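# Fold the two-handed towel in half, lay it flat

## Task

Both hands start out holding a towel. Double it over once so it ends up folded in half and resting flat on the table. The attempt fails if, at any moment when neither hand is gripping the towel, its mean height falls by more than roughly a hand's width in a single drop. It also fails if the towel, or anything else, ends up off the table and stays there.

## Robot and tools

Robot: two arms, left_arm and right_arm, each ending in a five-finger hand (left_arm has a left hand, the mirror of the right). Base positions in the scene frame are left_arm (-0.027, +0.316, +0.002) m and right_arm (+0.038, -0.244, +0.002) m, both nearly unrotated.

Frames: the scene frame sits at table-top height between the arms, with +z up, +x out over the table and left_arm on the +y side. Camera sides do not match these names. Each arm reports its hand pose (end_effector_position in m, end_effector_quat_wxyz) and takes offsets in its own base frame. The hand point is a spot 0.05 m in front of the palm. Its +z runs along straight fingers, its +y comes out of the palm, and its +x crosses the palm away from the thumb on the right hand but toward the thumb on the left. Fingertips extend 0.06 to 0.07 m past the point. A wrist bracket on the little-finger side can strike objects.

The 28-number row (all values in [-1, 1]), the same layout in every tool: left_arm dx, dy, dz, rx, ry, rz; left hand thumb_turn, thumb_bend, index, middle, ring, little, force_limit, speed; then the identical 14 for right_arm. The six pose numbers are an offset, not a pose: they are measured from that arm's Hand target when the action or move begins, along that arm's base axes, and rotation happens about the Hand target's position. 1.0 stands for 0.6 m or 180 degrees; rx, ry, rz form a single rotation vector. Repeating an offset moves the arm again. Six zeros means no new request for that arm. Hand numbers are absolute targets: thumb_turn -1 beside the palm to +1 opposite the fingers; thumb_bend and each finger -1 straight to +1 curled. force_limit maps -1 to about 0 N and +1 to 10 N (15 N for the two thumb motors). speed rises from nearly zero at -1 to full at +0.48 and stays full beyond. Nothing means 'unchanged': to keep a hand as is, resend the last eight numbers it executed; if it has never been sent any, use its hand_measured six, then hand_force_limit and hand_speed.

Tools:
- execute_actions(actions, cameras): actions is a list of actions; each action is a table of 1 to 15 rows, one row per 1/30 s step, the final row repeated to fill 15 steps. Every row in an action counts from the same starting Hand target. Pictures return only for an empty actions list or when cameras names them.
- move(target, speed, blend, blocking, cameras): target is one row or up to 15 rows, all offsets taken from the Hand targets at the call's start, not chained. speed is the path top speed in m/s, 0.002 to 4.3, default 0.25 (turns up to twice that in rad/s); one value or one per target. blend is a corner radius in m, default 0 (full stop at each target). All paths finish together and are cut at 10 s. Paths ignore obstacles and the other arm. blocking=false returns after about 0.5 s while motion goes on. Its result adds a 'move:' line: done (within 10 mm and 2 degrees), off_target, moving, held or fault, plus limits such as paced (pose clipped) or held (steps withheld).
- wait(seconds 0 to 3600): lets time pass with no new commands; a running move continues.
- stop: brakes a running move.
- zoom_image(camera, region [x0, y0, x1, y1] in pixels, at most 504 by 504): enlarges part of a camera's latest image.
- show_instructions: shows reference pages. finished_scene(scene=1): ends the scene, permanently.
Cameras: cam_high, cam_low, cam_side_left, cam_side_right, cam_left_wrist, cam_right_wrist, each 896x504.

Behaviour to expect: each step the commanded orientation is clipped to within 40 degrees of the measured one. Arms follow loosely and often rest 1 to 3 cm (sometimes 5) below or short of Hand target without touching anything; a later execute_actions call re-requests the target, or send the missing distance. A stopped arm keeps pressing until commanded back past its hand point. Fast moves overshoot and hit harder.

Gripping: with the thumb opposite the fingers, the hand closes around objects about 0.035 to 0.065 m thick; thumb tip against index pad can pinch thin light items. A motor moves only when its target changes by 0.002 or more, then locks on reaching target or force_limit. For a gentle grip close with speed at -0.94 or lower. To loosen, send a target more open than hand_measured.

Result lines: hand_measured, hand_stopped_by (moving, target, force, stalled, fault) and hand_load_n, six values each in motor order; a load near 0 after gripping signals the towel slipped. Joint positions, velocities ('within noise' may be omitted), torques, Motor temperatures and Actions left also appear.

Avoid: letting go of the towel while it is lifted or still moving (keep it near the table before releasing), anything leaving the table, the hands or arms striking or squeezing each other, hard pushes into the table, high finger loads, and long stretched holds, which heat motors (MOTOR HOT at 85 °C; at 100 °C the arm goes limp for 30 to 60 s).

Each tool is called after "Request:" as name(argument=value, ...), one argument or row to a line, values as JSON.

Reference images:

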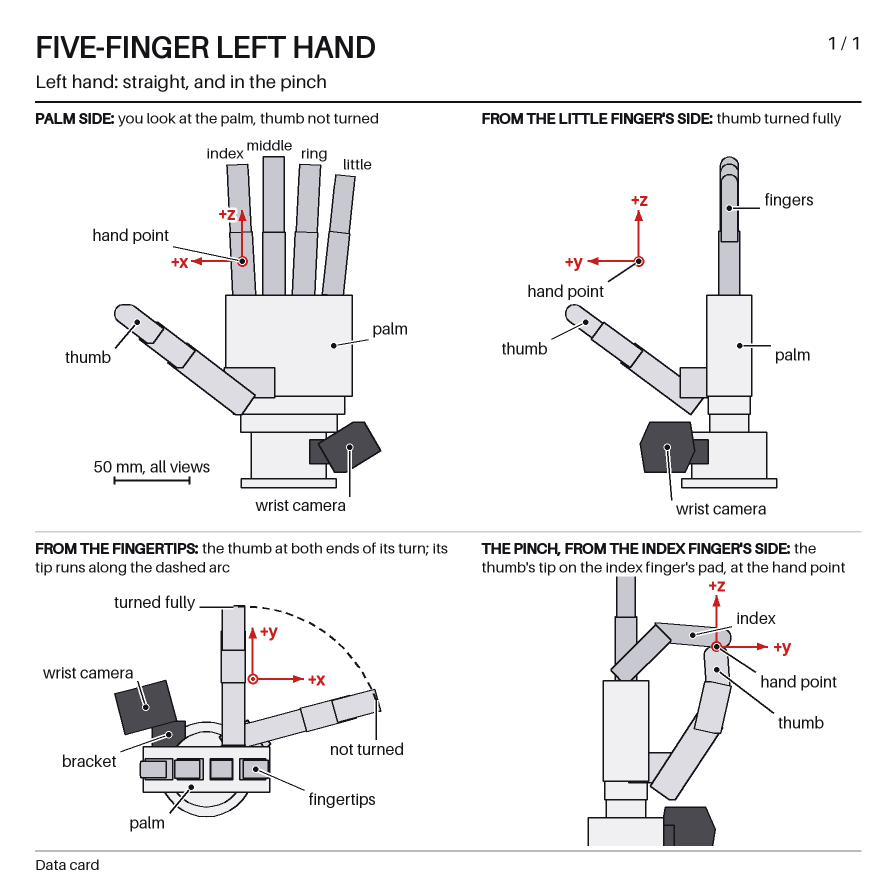

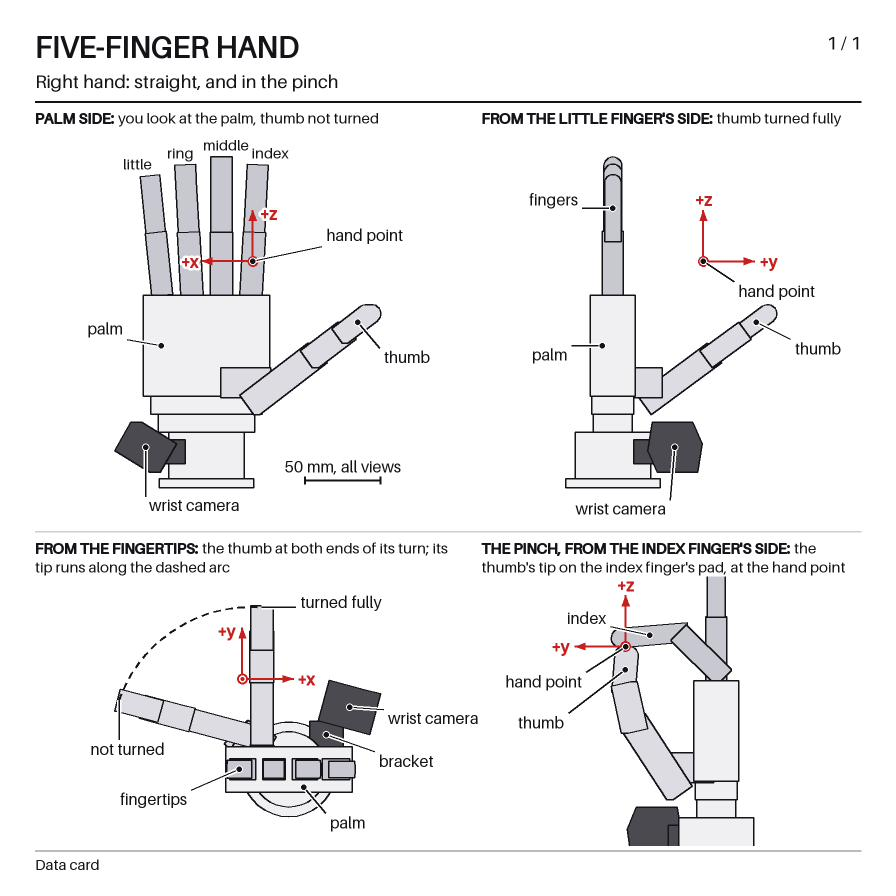

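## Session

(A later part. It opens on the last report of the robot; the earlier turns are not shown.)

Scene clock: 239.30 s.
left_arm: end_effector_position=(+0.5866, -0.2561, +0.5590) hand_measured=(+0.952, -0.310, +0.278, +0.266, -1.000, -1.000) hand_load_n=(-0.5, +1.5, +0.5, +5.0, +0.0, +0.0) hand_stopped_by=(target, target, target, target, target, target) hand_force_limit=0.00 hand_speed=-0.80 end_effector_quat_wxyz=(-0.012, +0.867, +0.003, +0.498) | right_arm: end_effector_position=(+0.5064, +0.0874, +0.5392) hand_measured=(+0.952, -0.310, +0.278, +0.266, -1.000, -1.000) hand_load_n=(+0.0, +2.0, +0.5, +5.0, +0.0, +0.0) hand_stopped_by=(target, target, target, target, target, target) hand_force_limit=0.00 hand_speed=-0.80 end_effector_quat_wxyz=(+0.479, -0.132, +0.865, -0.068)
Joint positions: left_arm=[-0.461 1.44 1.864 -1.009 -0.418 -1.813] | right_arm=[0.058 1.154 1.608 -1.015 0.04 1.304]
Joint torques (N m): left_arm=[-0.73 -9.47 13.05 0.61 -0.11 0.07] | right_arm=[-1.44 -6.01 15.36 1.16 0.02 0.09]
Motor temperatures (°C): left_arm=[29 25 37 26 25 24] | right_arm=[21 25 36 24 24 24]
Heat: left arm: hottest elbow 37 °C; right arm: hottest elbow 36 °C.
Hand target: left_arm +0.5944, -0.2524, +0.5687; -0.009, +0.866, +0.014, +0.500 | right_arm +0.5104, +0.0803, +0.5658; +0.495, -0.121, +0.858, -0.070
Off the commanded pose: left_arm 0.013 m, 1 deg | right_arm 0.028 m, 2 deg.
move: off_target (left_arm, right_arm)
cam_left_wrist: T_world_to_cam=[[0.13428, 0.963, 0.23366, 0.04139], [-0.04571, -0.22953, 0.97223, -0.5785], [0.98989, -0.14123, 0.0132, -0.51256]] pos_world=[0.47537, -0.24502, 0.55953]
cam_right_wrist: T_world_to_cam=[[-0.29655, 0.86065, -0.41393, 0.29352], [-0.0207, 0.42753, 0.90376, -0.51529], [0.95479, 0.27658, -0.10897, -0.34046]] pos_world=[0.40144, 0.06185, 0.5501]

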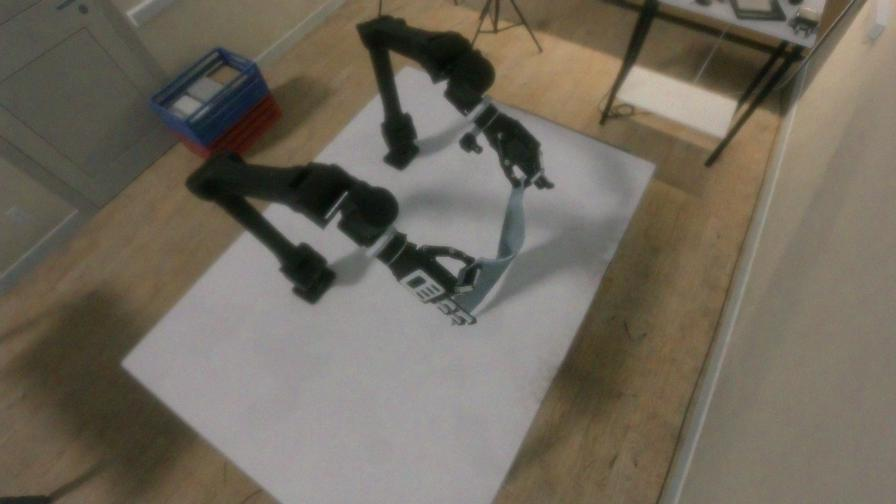

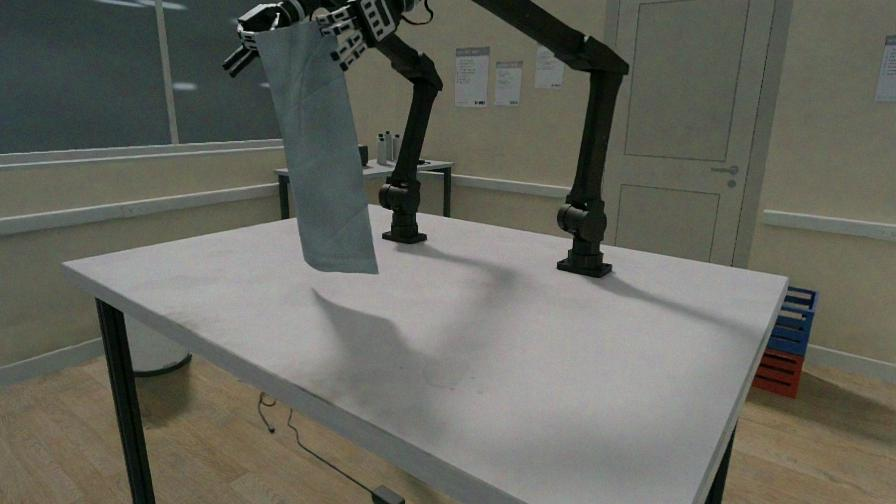

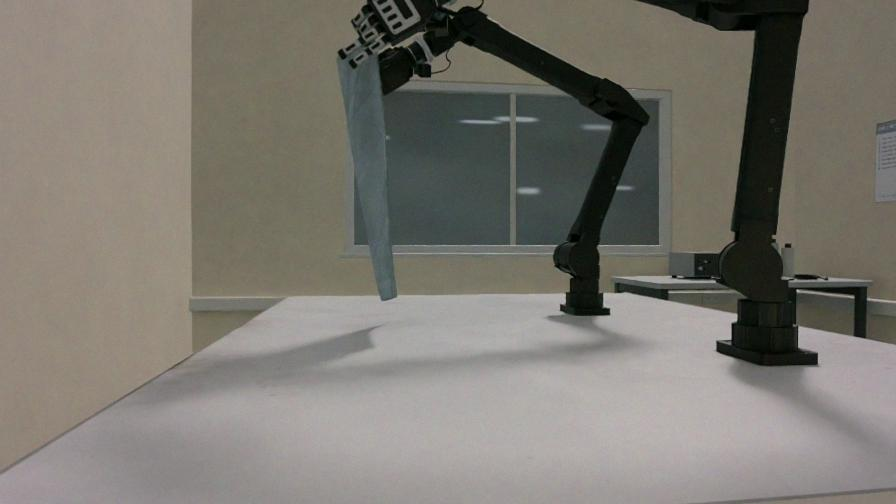

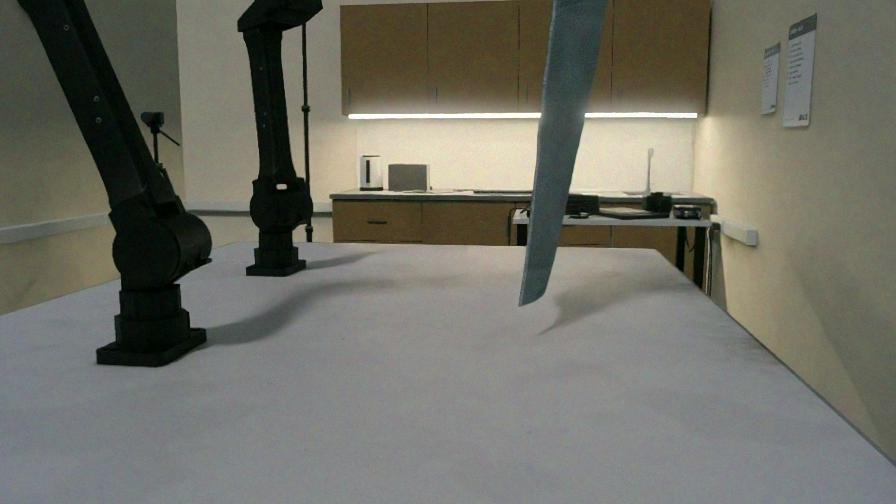

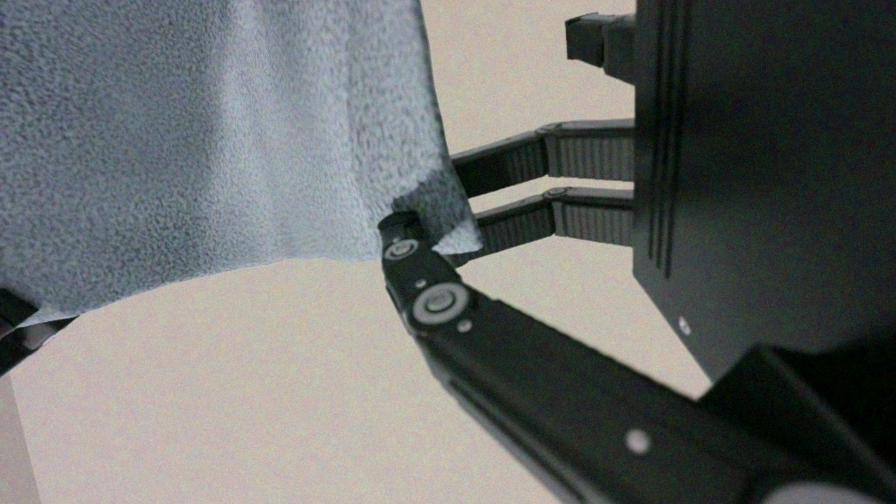

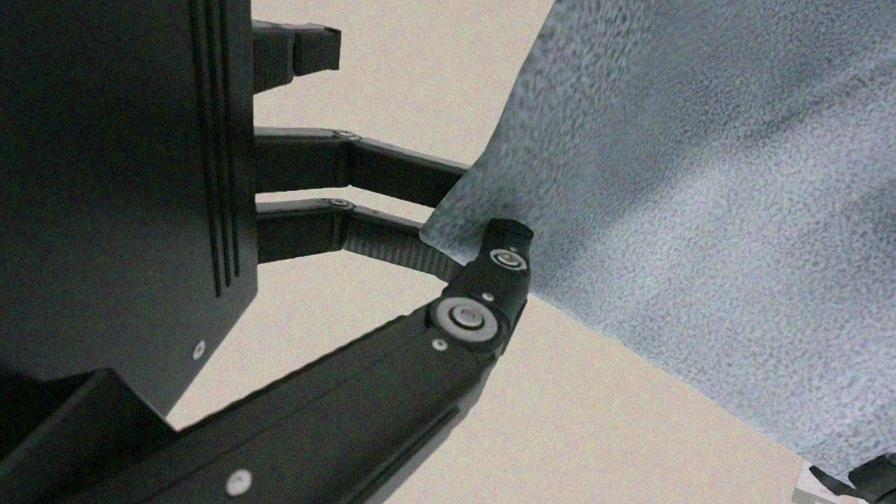

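Request:
move(
  target=[
    [0.0167, 0, -0.073, 0.0053,-0.1667,0.0, 0.952,-0.310,0.278,0.266,-1,-1,0.0,-0.8, 0.0167,-0.015,-0.04,-0.0214,-0.1669,0.0058, 0.952,-0.310,0.278,0.266,-1,-1,0.0,-0.8],
  ],
  speed=0.1,
  cameras=["all"],
)

Scene clock: 268.77 s.
left_arm: end_effector_position=(+0.6028, -0.2584, +0.5212) hand_measured=(+0.952, -0.310, +0.278, +0.266, -1.000, -1.000) hand_load_n=(-0.5, +1.5, +0.5, +5.0, +0.0, +0.0) hand_stopped_by=(target, target, target, target, target, target) hand_force_limit=0.00 hand_speed=-0.80 end_effector_quat_wxyz=(-0.008, +0.713, +0.008, +0.701) | right_arm: end_effector_position=(+0.5228, +0.0796, +0.5420) hand_measured=(+0.952, -0.310, +0.278, +0.266, -1.000, -1.000) hand_load_n=(+0.0, +2.5, +0.5, +5.0, +0.0, +0.0) hand_stopped_by=(target, target, target, target, target, target) hand_force_limit=0.00 hand_speed=-0.80 end_effector_quat_wxyz=(+0.693, -0.126, +0.700, -0.114)
Joint positions: left_arm=[-0.461 1.334 1.283 0.033 -0.484 -1.579] | right_arm=[0.031 1.007 1.137 -0.144 0.017 1.23]
Joint torques (N m): left_arm=[-0.38 -10.46 9.89 1.99 -0.13 0.26] | right_arm=[-1.61 -6.89 10.06 2.37 0.04 -0.08]
Motor temperatures (°C): left_arm=[29 25 37 26 25 24] | right_arm=[21 25 44 24 24 24]
Heat: left arm: hottest elbow 37 °C; right arm: hottest elbow 44 °C.
Hand target: left_arm +0.6044, -0.2524, +0.5250; -0.012, +0.707, +0.011, +0.707 | right_arm +0.5205, +0.0714, +0.5417; +0.696, -0.123, +0.696, -0.122
Off the commanded pose: left_arm 0.007 m, 1 deg | right_arm 0.009 m, 1 deg.
move: done
cam_left_wrist: T_world_to_cam=[[0.00371, 0.96449, 0.26409, 0.11351], [-0.51675, -0.22425, 0.82625, -0.18014], [0.85613, -0.13953, 0.49757, -0.69982]] pos_world=[0.50563, -0.24752, 0.46708]
cam_right_wrist: T_world_to_cam=[[-0.04201, 0.83749, -0.54484, 0.246], [-0.49146, 0.45747, 0.74108, -0.18232], [0.86989, 0.2989, 0.39237, -0.58274]] pos_world=[0.42766, 0.05156, 0.49779]

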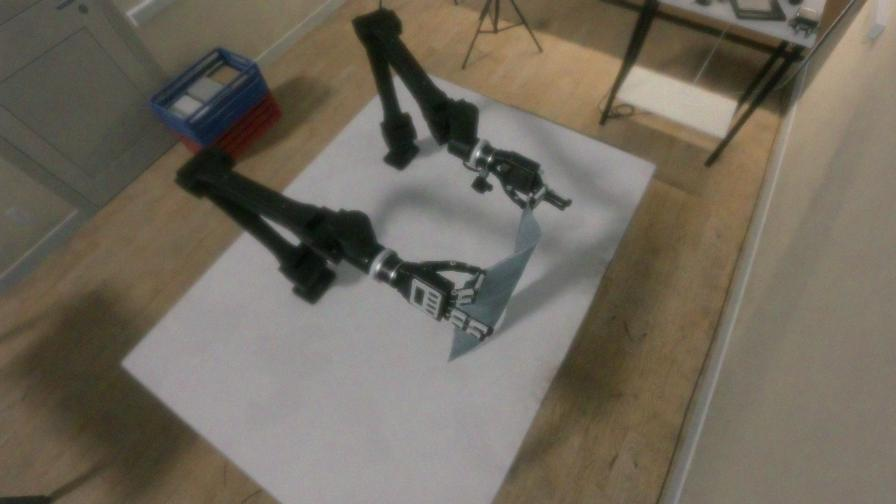

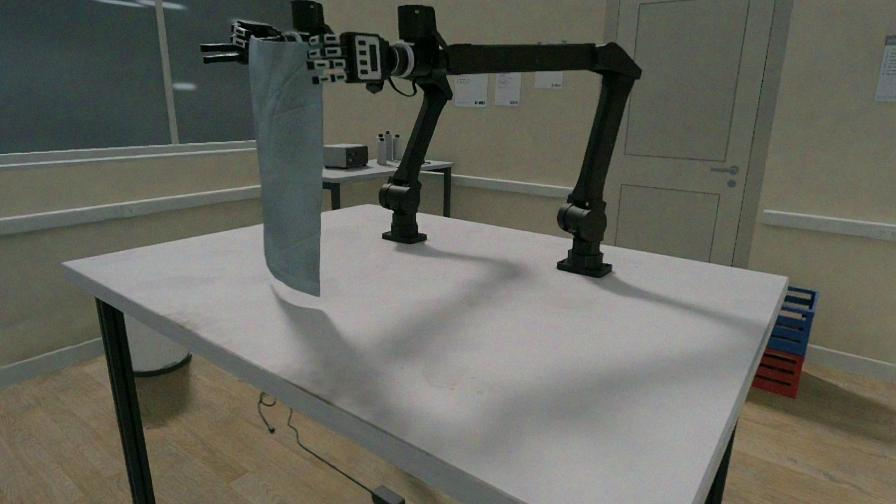

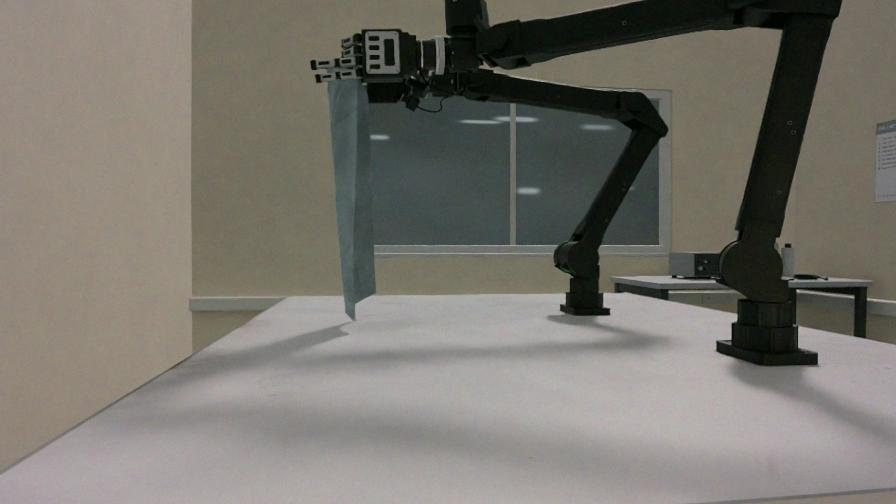

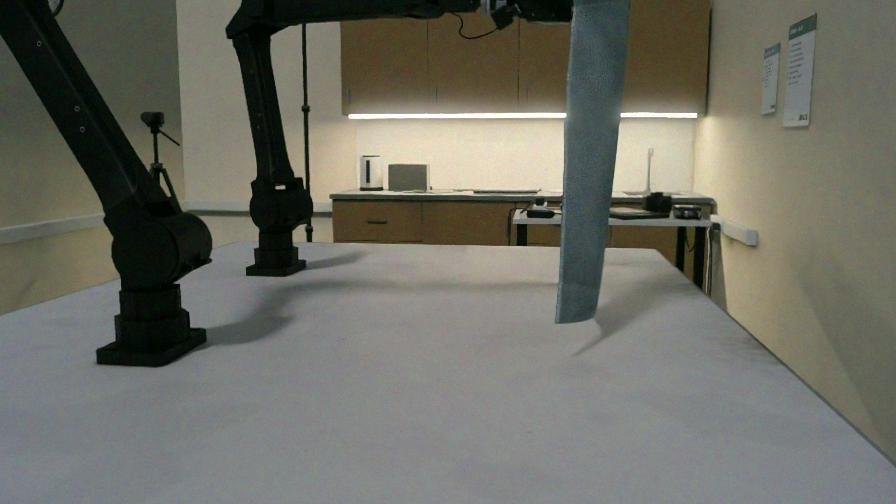

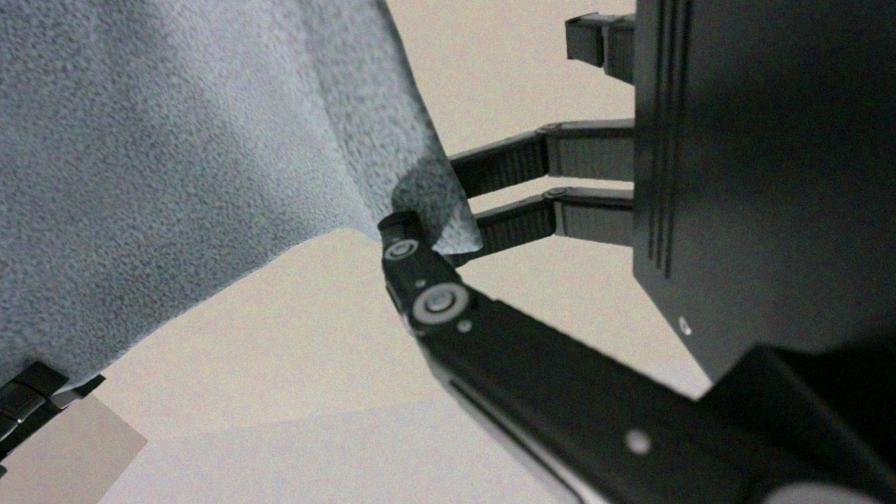

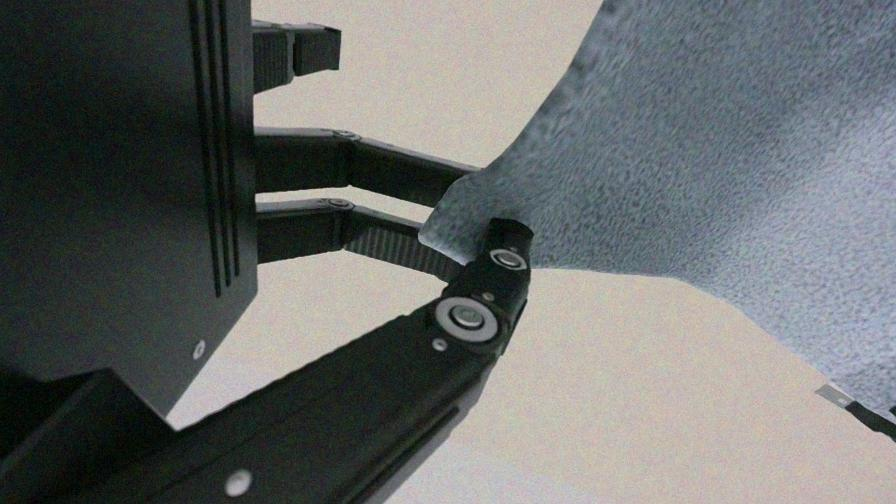

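Request:
zoom_image(
  camera="cam_side_right",
  region=[480, 180, 700, 380],
)

Request:
zoom_image(
  camera="cam_side_left",
  region=[260, 180, 480, 380],
)

Request:
zoom_image(
  camera="cam_high",
  region=[380, 160, 620, 380],
)

Scaled by 2.291 from the camera's image (finer frame: 1280x720).

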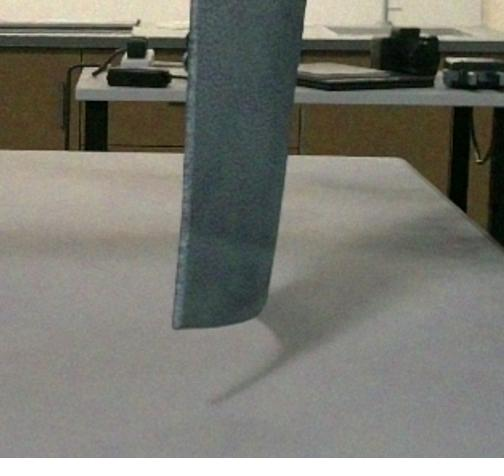

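Scaled by 2.291 from the camera's image (finer frame: 1280x720).

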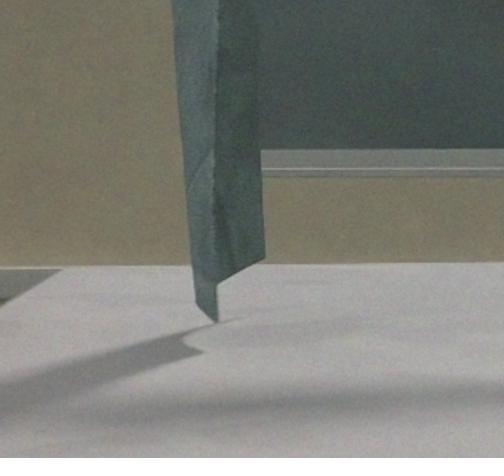

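Scaled by 2.100 from the camera's image (finer frame: 1280x720).

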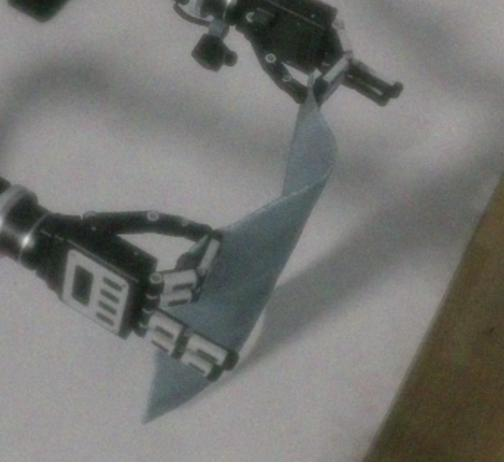

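Request:
move(
  target=[
    [0.0, 0.0167, 0.0, 0,0,0, 0.952,-0.310,0.278,0.266,-1,-1,0.0,-0.8, 0.0,-0.0167,-0.0367,0,0,0, 0.952,-0.310,0.278,0.266,-1,-1,0.0,-0.8],
  ],
  speed=0.1,
  cameras=["cam_high", "cam_side_left", "cam_left_wrist","cam_right_wrist"],
)

Scene clock: 295.23 s.
left_arm: end_effector_position=(+0.6067, -0.2484, +0.5153) hand_measured=(+0.952, -0.310, +0.278, +0.266, -1.000, -1.000) hand_load_n=(-0.5, +1.5, +0.0, +4.5, +0.0, +0.0) hand_stopped_by=(target, target, target, target, target, target) hand_force_limit=0.00 hand_speed=-0.80 end_effector_quat_wxyz=(-0.012, +0.716, +0.008, +0.698) | right_arm: end_effector_position=(+0.5222, +0.0677, +0.5200) hand_measured=(+0.952, -0.310, +0.278, +0.266, -1.000, -1.000) hand_load_n=(+0.0, +2.0, +0.0, +5.0, +0.0, +0.0) hand_stopped_by=(target, target, target, target, target, target) hand_force_limit=0.00 hand_speed=-0.80 end_effector_quat_wxyz=(+0.693, -0.125, +0.700, -0.115)
Joint positions: left_arm=[-0.44 1.332 1.272 0.033 -0.468 -1.577] | right_arm=[-0.003 0.998 1.073 -0.087 -0.014 1.23]
Joint torques (N m): left_arm=[-0.5 -11.69 10.25 2.22 0.04 0.17] | right_arm=[-1.2 -6.18 10.21 2.4 0.04 -0.07]
Heat: left arm: hottest elbow 39 °C; right arm: hottest elbow 43 °C.
Hand target: left_arm +0.6044, -0.2425, +0.5251; -0.012, +0.707, +0.011, +0.707 | right_arm +0.5206, +0.0614, +0.5196; +0.696, -0.123, +0.696, -0.122
Off the commanded pose: left_arm 0.012 m, 2 deg | right_arm 0.007 m, 1 deg.
move: off_target (left_arm)
cam_left_wrist: T_world_to_cam=[[0.00074, 0.96316, 0.26893, 0.10432], [-0.5088, -0.23115, 0.82927, -0.17912], [0.86089, -0.13745, 0.48988, -0.69725]] pos_world=[0.50904, -0.23771, 0.46205]
cam_right_wrist: T_world_to_cam=[[-0.03882, 0.83763, -0.54485, 0.24229], [-0.4909, 0.45895, 0.74053, -0.16101], [0.87035, 0.29621, 0.39337, -0.57057]] pos_world=[0.42696, 0.03996, 0.4757]

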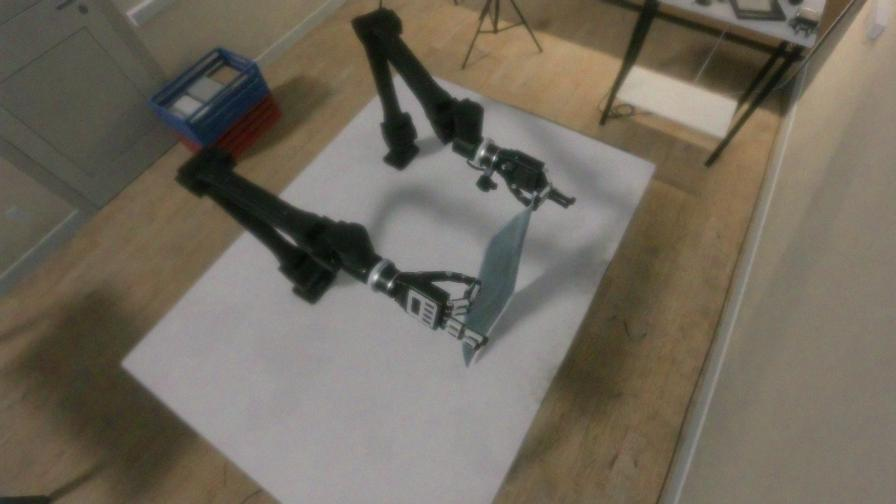

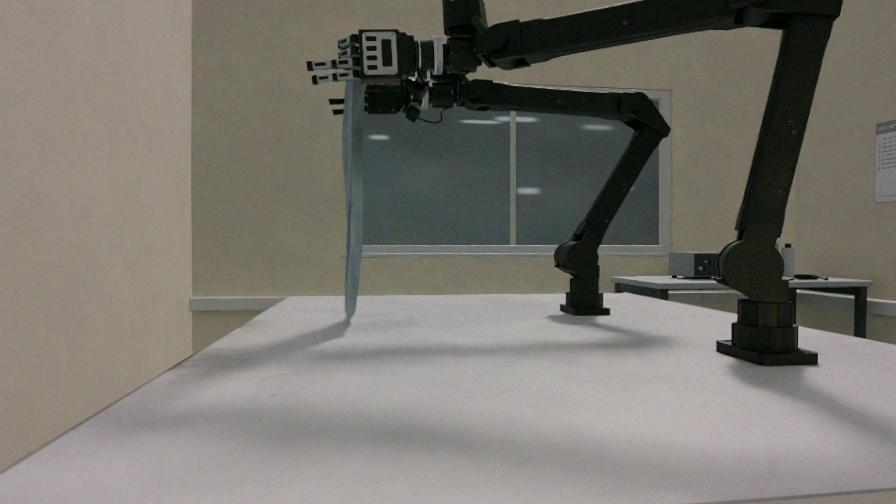

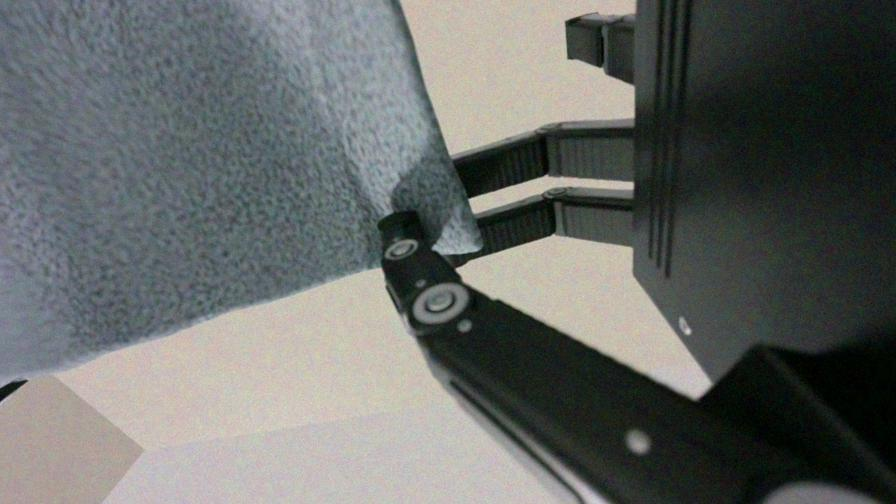

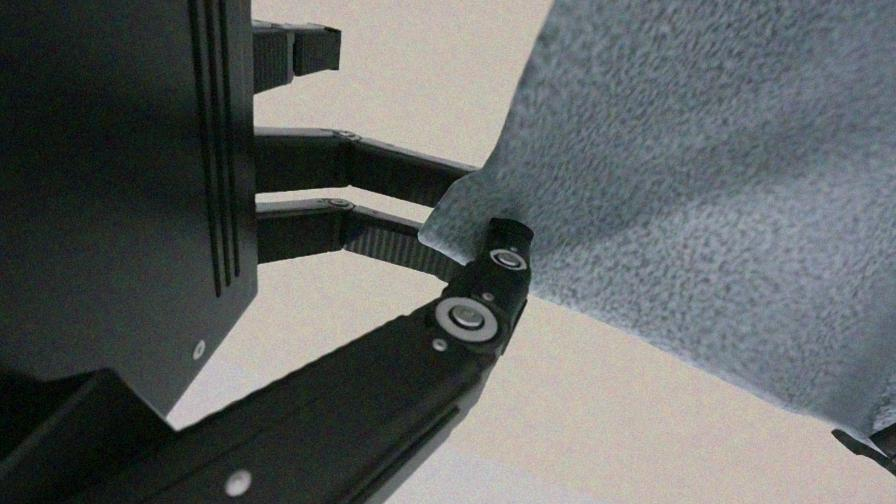

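Request:
move(
  target=[
    [-0.1333, -0.0043, -0.1617, -0.0027,0.0833,0, 0.952,-0.310,0.278,0.266,-1,-1,0.0,-0.8, -0.1333,0.0,-0.1617,0,0.0833,0, 0.952,-0.310,0.278,0.266,-1,-1,0.0,-0.8],
  ],
  speed=0.06,
  cameras=["all"],
)

Scene clock: 321.03 s.
left_arm: end_effector_position=(+0.5297, -0.2429, +0.4280) hand_measured=(+0.952, -0.310, +0.278, +0.266, -1.000, -1.000) hand_load_n=(-0.5, +1.5, +0.5, +5.0, +0.0, +0.0) hand_stopped_by=(target, target, target, target, target, target) hand_force_limit=0.00 hand_speed=-0.80 end_effector_quat_wxyz=(-0.014, +0.791, +0.012, +0.611) | right_arm: end_effector_position=(+0.4427, +0.0685, +0.4325) hand_measured=(+0.952, -0.310, +0.278, +0.266, -1.000, -1.000) hand_load_n=(+0.0, +2.0, +0.5, +5.0, +0.0, +0.0) hand_stopped_by=(target, target, target, target, target, target) hand_force_limit=0.00 hand_speed=-0.80 end_effector_quat_wxyz=(+0.607, -0.139, +0.776, -0.100)
Joint positions: left_arm=[-0.518 1.155 1.063 -0.205 -0.536 -1.719] | right_arm=[-0.004 0.784 0.897 -0.359 -0.018 1.226]
Joint torques (N m): left_arm=[-2.14 -9.52 9.92 1.07 -0.3 0.01] | right_arm=[-1.67 -3.55 9.92 1.35 0.02 -0.08]
Motor temperatures (°C): left_arm=[29 26 39 26 25 24] | right_arm=[21 26 39 24 24 24]
Heat: left arm: hottest elbow 39 °C; right arm: hottest elbow 39 °C.
Hand target: left_arm +0.5245, -0.2451, +0.4279; -0.010, +0.793, +0.013, +0.609 | right_arm +0.4405, +0.0614, +0.4228; +0.600, -0.137, +0.781, -0.105
Off the commanded pose: left_arm 0.006 m, 1 deg | right_arm 0.012 m, 1 deg.
move: off_target (right_arm)
cam_left_wrist: T_world_to_cam=[[0.05259, 0.96504, 0.25677, 0.10072], [-0.3038, -0.22948, 0.92469, -0.29358], [0.95128, -0.12664, 0.28111, -0.5433]] pos_world=[0.42234, -0.23337, 0.39834]
cam_right_wrist: T_world_to_cam=[[-0.16708, 0.83612, -0.52248, 0.2381], [-0.30764, 0.45926, 0.83333, -0.25679], [0.93672, 0.29997, 0.18049, -0.40476]] pos_world=[0.33993, 0.04027, 0.41145]

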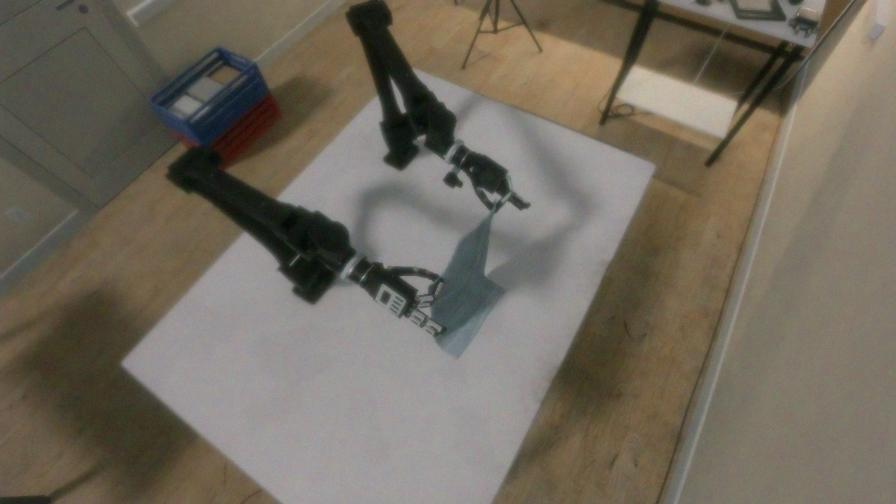

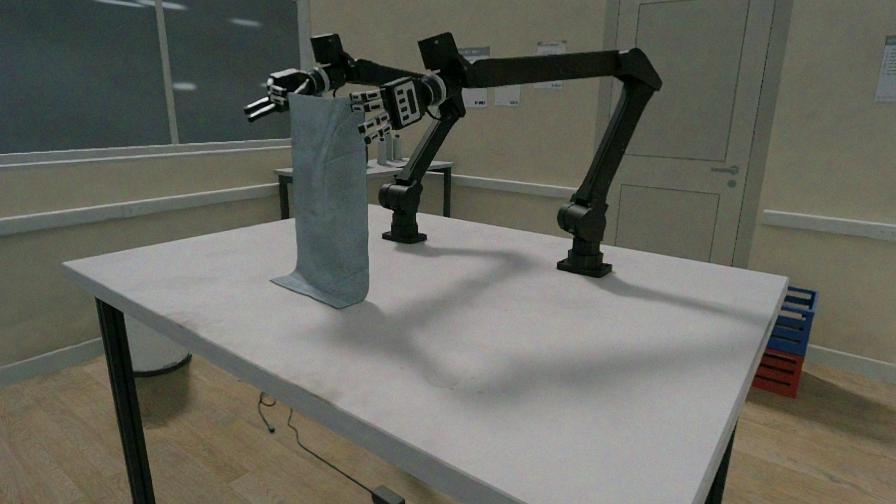

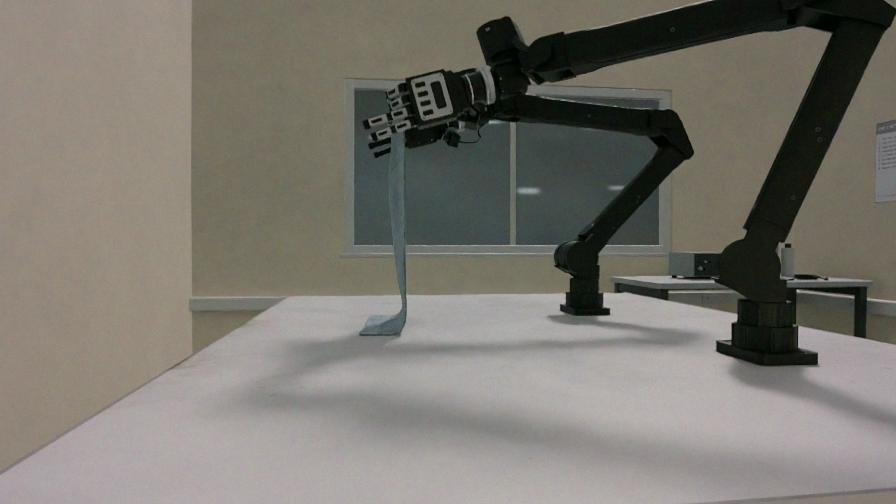

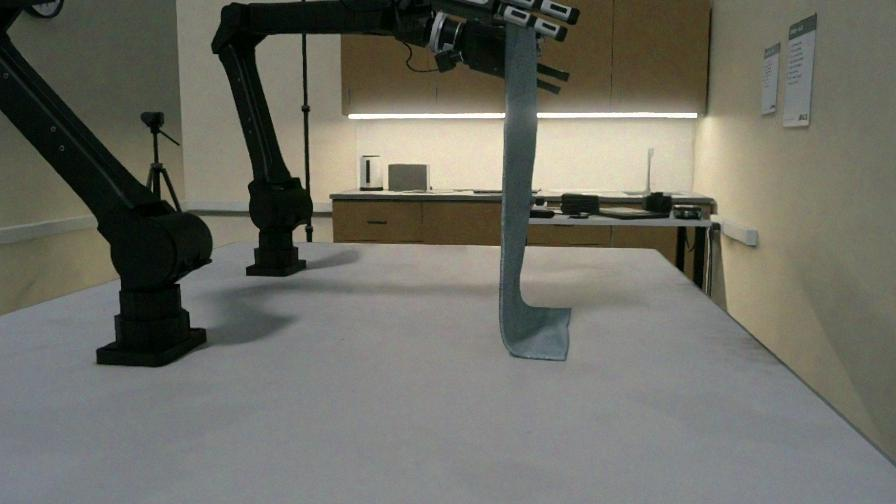

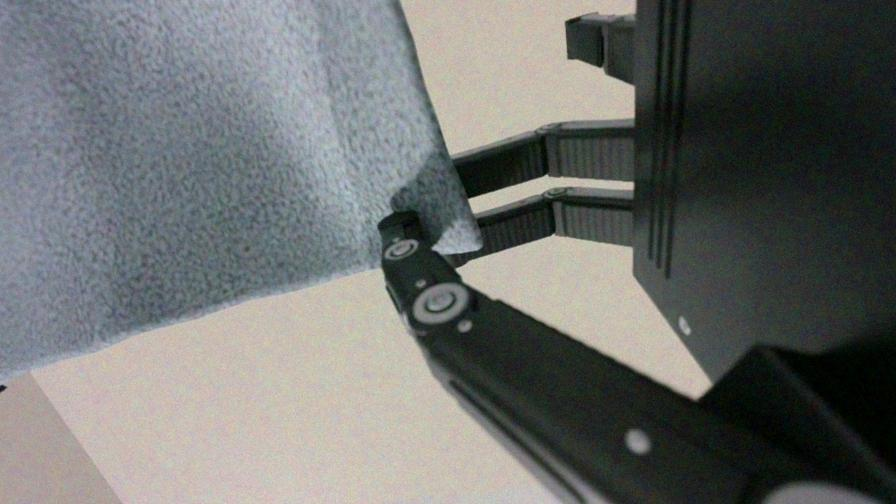

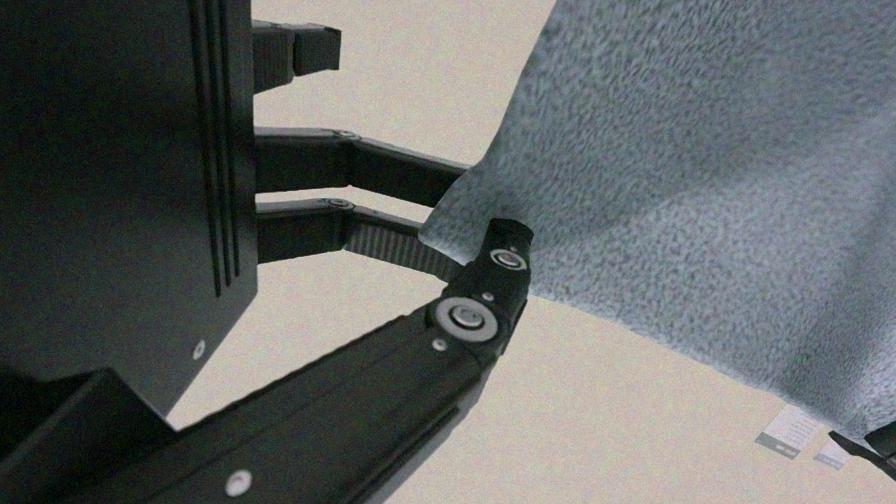

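Request:
move(
  target=[
    [-0.18, -0.0158, -0.183, -0.0053,0.1667,0, 0.952,-0.310,0.278,0.266,-1,-1,0.0,-0.8, -0.18,0.0,-0.1917,0,0.1667,0, 0.952,-0.310,0.278,0.266,-1,-1,0.0,-0.8],
  ],
  speed=0.06,
  cameras=["all"],
)

Scene clock: 334.40 s.
left_arm: end_effector_position=(+0.4226, -0.2525, +0.3169) hand_measured=(+0.952, -0.310, +0.278, +0.266, -1.000, -1.000) hand_load_n=(-0.5, +1.5, +0.5, +5.0, +0.0, +0.0) hand_stopped_by=(target, target, target, target, target, target) hand_force_limit=0.00 hand_speed=-0.80 end_effector_quat_wxyz=(-0.011, +0.923, +0.015, +0.385) | right_arm: end_effector_position=(+0.3366, +0.0669, +0.3167) hand_measured=(+0.952, -0.310, +0.278, +0.266, -1.000, -1.000) hand_load_n=(+0.0, +2.0, +0.0, +5.5, +0.0, +0.0) hand_stopped_by=(target, target, target, target, target, target) hand_force_limit=0.00 hand_speed=-0.80 end_effector_quat_wxyz=(+0.385, -0.162, +0.906, -0.063)
Joint positions: left_arm=[-0.651 1.073 1.059 -0.896 -0.473 -2.09] | right_arm=[-0.01 0.663 0.873 -0.98 -0.019 1.214]
Joint torques (N m): left_arm=[-2.61 -6.65 9.8 0.5 -0.3 -0.06] | right_arm=[-1.44 -1.61 9.36 0.91 0.05 -0.11]
Heat: left arm: hottest elbow 38 °C; right arm: hottest elbow 40 °C.
Hand target: left_arm +0.4166, -0.2545, +0.3182; -0.007, +0.924, +0.015, +0.383 | right_arm +0.3324, +0.0615, +0.3076; +0.377, -0.160, +0.910, -0.066
Off the commanded pose: left_arm 0.007 m, 1 deg | right_arm 0.011 m, 1 deg.
move: off_target (right_arm)
cam_left_wrist: T_world_to_cam=[[0.16515, 0.96967, 0.1802, 0.12205], [0.202, -0.21209, 0.95615, -0.4449], [0.96536, -0.12151, -0.2309, -0.25385]] pos_world=[0.31477, -0.24356, 0.34479]
cam_right_wrist: T_world_to_cam=[[-0.40742, 0.83308, -0.37415, 0.19528], [0.14936, 0.46496, 0.87264, -0.35891], [0.90094, 0.29965, -0.31386, -0.11542]] pos_world=[0.23716, 0.03878, 0.35003]

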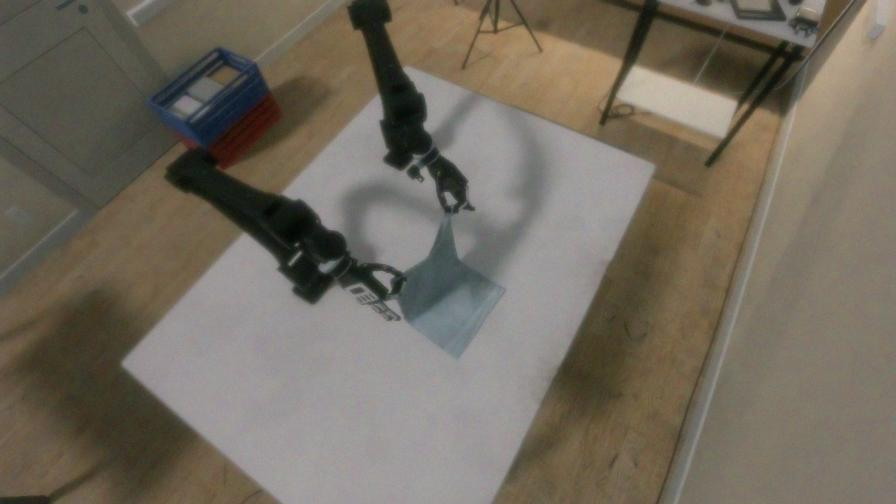

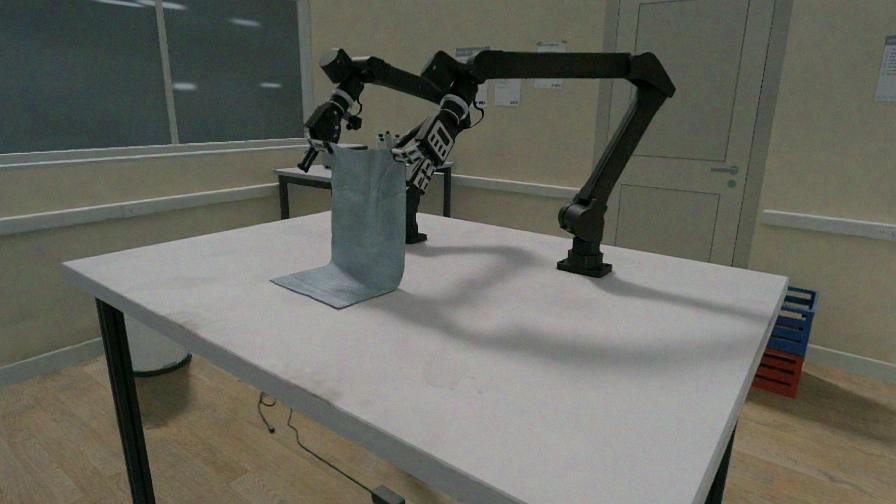

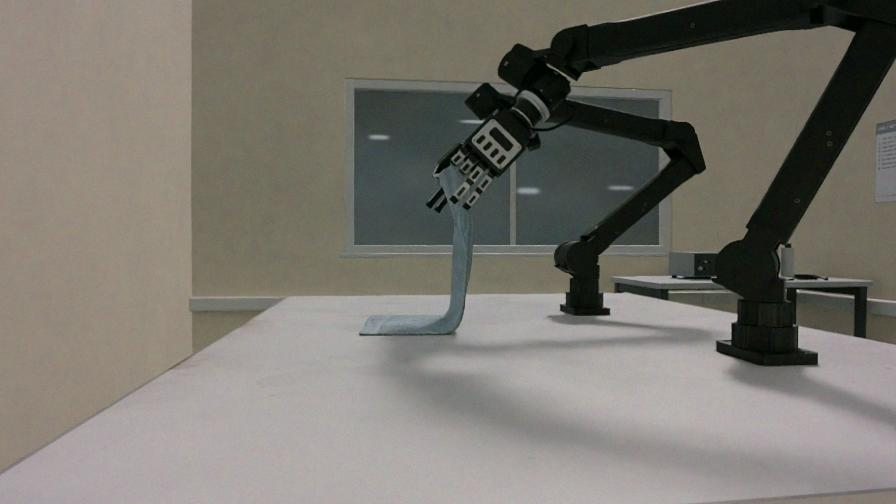

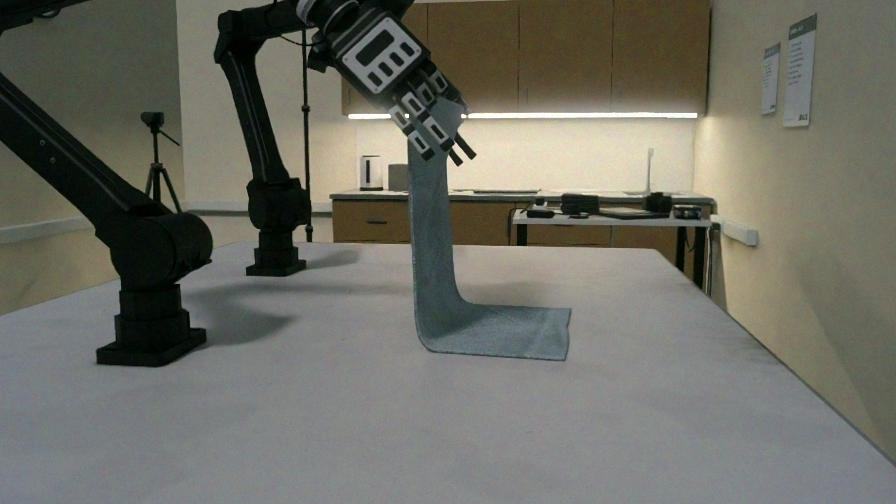

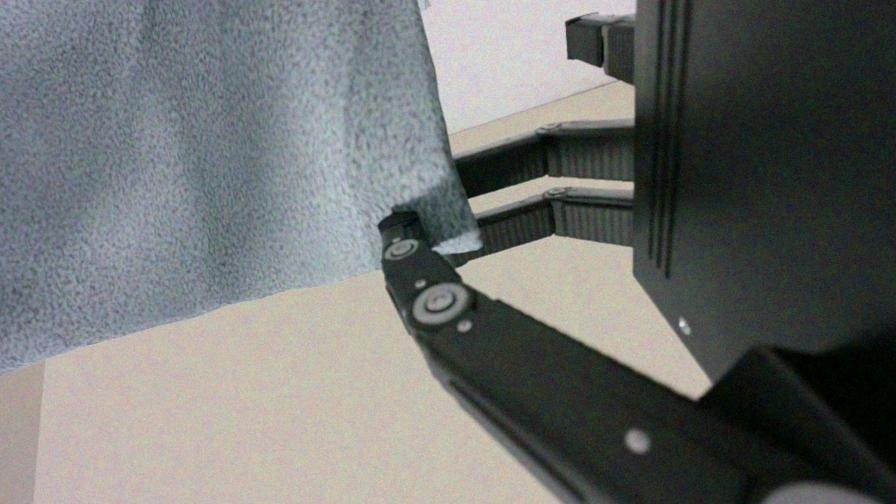

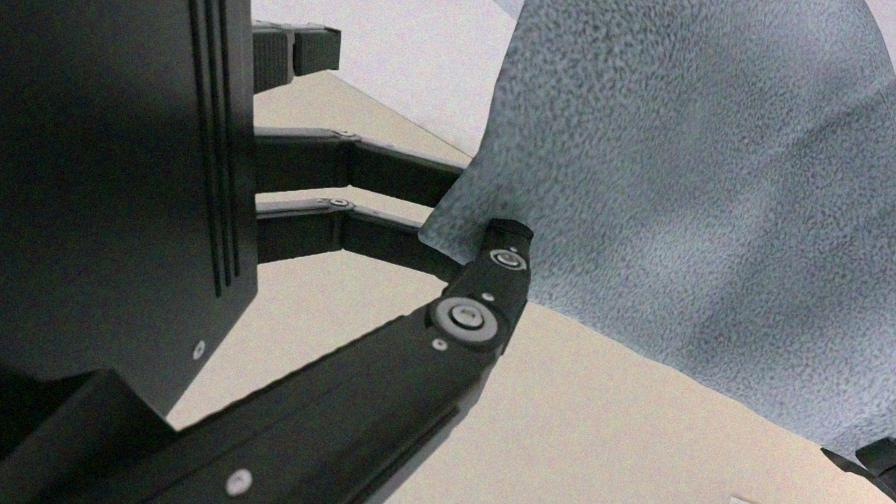

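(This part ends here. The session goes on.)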